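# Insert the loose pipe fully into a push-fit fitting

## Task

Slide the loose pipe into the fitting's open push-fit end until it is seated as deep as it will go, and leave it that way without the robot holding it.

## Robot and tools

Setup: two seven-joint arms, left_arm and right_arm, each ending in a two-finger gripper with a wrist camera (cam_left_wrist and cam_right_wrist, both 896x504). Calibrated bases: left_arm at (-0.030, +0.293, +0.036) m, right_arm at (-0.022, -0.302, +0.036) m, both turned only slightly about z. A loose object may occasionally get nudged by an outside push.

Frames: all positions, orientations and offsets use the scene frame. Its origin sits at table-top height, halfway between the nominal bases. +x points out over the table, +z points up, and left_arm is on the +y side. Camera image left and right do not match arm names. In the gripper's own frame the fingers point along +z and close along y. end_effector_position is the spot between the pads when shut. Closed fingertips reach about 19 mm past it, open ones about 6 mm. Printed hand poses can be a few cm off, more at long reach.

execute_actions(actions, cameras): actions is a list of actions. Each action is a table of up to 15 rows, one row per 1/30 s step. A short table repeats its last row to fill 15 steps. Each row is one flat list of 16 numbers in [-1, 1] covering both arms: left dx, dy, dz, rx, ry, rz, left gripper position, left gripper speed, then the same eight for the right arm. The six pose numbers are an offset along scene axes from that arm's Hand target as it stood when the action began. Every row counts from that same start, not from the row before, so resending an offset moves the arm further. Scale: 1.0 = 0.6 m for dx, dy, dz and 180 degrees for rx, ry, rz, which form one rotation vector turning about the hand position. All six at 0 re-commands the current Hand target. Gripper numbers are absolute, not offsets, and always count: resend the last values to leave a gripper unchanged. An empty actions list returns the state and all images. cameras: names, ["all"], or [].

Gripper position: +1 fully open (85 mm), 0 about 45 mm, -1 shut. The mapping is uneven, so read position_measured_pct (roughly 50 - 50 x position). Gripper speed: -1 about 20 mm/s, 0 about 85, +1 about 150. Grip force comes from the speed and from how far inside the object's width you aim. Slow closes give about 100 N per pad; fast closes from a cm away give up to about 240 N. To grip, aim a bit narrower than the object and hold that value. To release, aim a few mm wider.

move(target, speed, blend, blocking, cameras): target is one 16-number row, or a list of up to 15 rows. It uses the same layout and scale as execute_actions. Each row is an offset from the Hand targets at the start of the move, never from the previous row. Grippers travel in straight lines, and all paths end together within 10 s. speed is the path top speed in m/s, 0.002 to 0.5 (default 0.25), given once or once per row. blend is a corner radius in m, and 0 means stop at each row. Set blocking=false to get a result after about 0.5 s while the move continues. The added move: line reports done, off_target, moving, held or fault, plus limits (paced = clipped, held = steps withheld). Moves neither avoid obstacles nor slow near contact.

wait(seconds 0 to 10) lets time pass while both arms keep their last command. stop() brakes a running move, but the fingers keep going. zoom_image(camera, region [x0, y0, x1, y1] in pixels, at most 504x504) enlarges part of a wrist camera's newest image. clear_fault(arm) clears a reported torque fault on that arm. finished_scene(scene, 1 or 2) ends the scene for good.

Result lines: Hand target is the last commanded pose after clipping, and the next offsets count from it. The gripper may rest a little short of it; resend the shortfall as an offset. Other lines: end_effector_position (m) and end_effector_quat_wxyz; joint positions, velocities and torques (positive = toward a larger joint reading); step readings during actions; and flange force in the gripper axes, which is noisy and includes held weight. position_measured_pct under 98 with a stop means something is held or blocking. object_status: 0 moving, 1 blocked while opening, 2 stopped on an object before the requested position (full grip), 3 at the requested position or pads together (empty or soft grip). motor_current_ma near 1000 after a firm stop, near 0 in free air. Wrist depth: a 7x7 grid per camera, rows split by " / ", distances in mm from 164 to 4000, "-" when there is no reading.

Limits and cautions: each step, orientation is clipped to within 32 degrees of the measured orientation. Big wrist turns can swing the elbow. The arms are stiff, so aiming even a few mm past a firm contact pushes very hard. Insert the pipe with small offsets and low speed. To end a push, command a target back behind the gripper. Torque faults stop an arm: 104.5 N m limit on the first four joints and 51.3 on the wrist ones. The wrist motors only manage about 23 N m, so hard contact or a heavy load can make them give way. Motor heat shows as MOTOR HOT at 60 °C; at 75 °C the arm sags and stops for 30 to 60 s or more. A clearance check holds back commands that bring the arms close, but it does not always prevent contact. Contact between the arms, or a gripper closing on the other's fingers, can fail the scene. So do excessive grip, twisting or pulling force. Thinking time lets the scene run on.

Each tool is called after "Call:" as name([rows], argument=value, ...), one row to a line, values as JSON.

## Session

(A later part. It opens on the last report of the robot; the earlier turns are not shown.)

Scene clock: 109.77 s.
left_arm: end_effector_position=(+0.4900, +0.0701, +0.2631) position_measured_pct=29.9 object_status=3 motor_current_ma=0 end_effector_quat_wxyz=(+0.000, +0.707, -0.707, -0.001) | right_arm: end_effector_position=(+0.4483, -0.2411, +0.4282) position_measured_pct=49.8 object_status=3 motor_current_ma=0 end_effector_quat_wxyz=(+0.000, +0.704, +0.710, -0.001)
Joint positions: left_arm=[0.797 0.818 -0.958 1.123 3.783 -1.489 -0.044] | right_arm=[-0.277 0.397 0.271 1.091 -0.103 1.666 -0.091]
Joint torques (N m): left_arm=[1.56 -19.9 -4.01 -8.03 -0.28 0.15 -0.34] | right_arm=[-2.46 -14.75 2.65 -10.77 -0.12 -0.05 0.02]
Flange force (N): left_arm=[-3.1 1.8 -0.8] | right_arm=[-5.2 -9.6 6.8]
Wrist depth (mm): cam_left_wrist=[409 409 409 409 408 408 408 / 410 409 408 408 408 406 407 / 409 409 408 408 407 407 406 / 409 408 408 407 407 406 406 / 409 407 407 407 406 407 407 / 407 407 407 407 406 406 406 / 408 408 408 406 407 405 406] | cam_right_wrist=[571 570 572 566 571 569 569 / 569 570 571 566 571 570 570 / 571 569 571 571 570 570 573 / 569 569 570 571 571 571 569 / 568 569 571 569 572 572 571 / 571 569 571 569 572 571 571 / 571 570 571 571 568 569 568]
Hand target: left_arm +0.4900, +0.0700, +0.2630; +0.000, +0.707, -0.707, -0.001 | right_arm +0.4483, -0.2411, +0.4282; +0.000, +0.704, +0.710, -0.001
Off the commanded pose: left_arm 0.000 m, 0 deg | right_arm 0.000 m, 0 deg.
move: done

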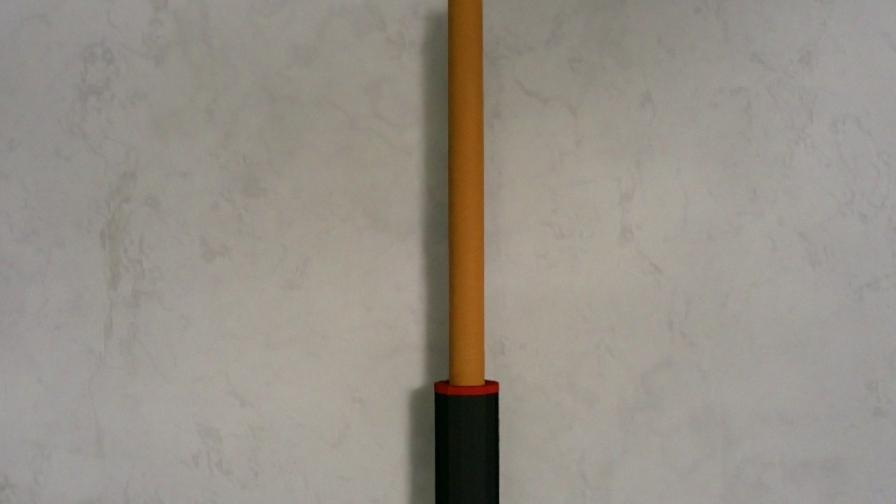

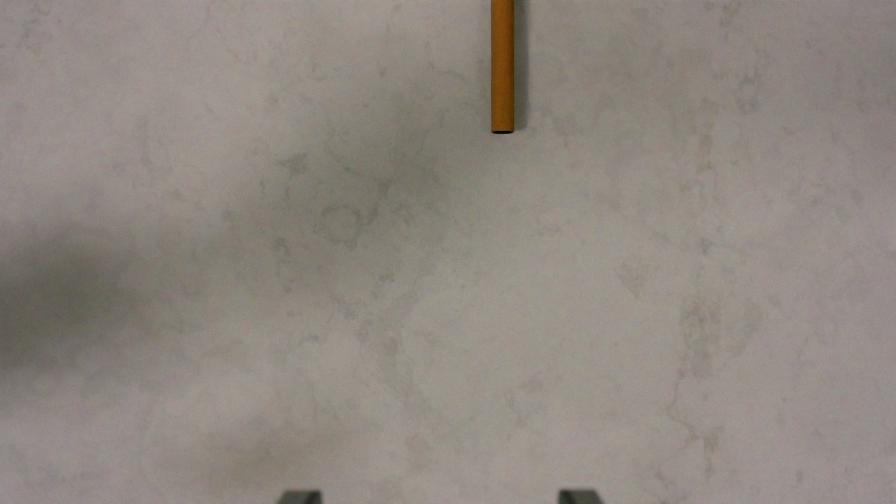

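Call:
move(target=[0, -0.0833, 0.1167, 0, 0, 0, 0.4, -0.8, 0, -0.1, 0, 0, 0, 0, 0, -0.6], speed=0.12, cameras=["cam_left_wrist"])

Scene clock: 111.37 s.
left_arm: end_effector_position=(+0.4900, +0.0201, +0.3330) position_measured_pct=29.9 object_status=3 motor_current_ma=0 end_effector_quat_wxyz=(+0.000, +0.707, -0.707, -0.001) | right_arm: end_effector_position=(+0.4482, -0.3011, +0.4282) position_measured_pct=49.8 object_status=3 motor_current_ma=0 end_effector_quat_wxyz=(+0.000, +0.704, +0.710, -0.001)
Joint positions: left_arm=[0.782 0.822 -0.945 0.829 3.784 -1.716 0.125] | right_arm=[-0.166 0.388 0.293 1.108 -0.108 1.66 0.041]
Joint torques (N m): left_arm=[1.55 -21 -3.06 -8.04 -0.31 0.11 -0.3] | right_arm=[-2.43 -14.52 2.72 -10.73 -0.08 -0.06 0.01]
Flange force (N): left_arm=[-3.6 2.4 0.0] | right_arm=[-3.9 -9.7 6.6]
Wrist depth (mm): cam_left_wrist=[478 478 478 477 477 477 474 / 478 478 478 477 476 476 475 / 478 477 477 476 476 476 476 / 479 479 476 477 477 476 476 / 478 477 477 476 477 476 476 / 476 477 477 477 476 475 474 / 477 477 476 476 476 475 475] | cam_right_wrist=[572 572 567 569 569 570 566 / 570 572 570 570 571 567 570 / 572 569 573 572 570 568 570 / 570 569 570 572 571 569 569 / 572 571 571 569 569 569 568 / 570 572 570 570 572 569 569 / 569 569 569 574 569 571 570]
Hand target: left_arm +0.4900, +0.0201, +0.3330; +0.000, +0.707, -0.707, -0.001 | right_arm +0.4482, -0.3011, +0.4282; +0.000, +0.704, +0.710, -0.001
Off the commanded pose: left_arm 0.000 m, 0 deg | right_arm 0.000 m, 0 deg.
move: done
Images, in order (width x height): cam_left_wrist 896x504.

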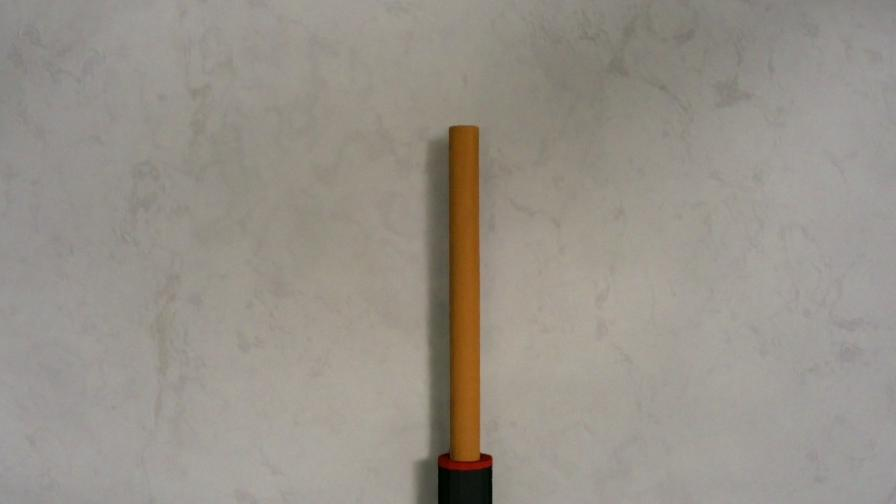

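Call:
zoom_image(camera="cam_left_wrist", region=[420, 110, 510, 200])

Call:
zoom_image(camera="cam_left_wrist", region=[420, 414, 510, 504])

Scaled by 5.600 from the camera's 896x504 image, which has a finer 1280x720 frame.

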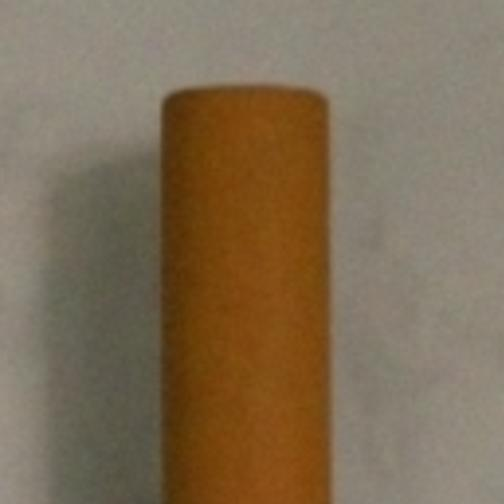

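Scaled by 5.600 from the camera's 896x504 image, which has a finer 1280x720 frame.

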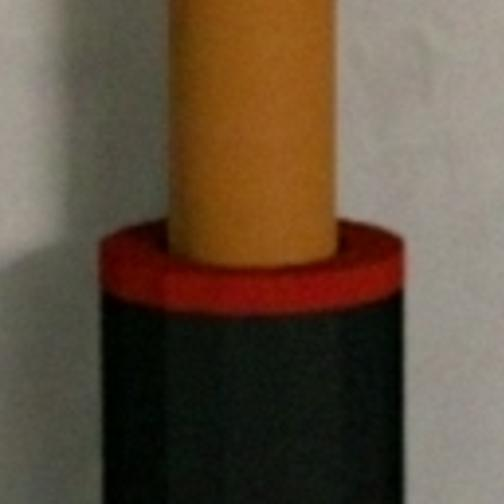

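Call:
finished_scene(scene=1)

The scene is finished: the task was done.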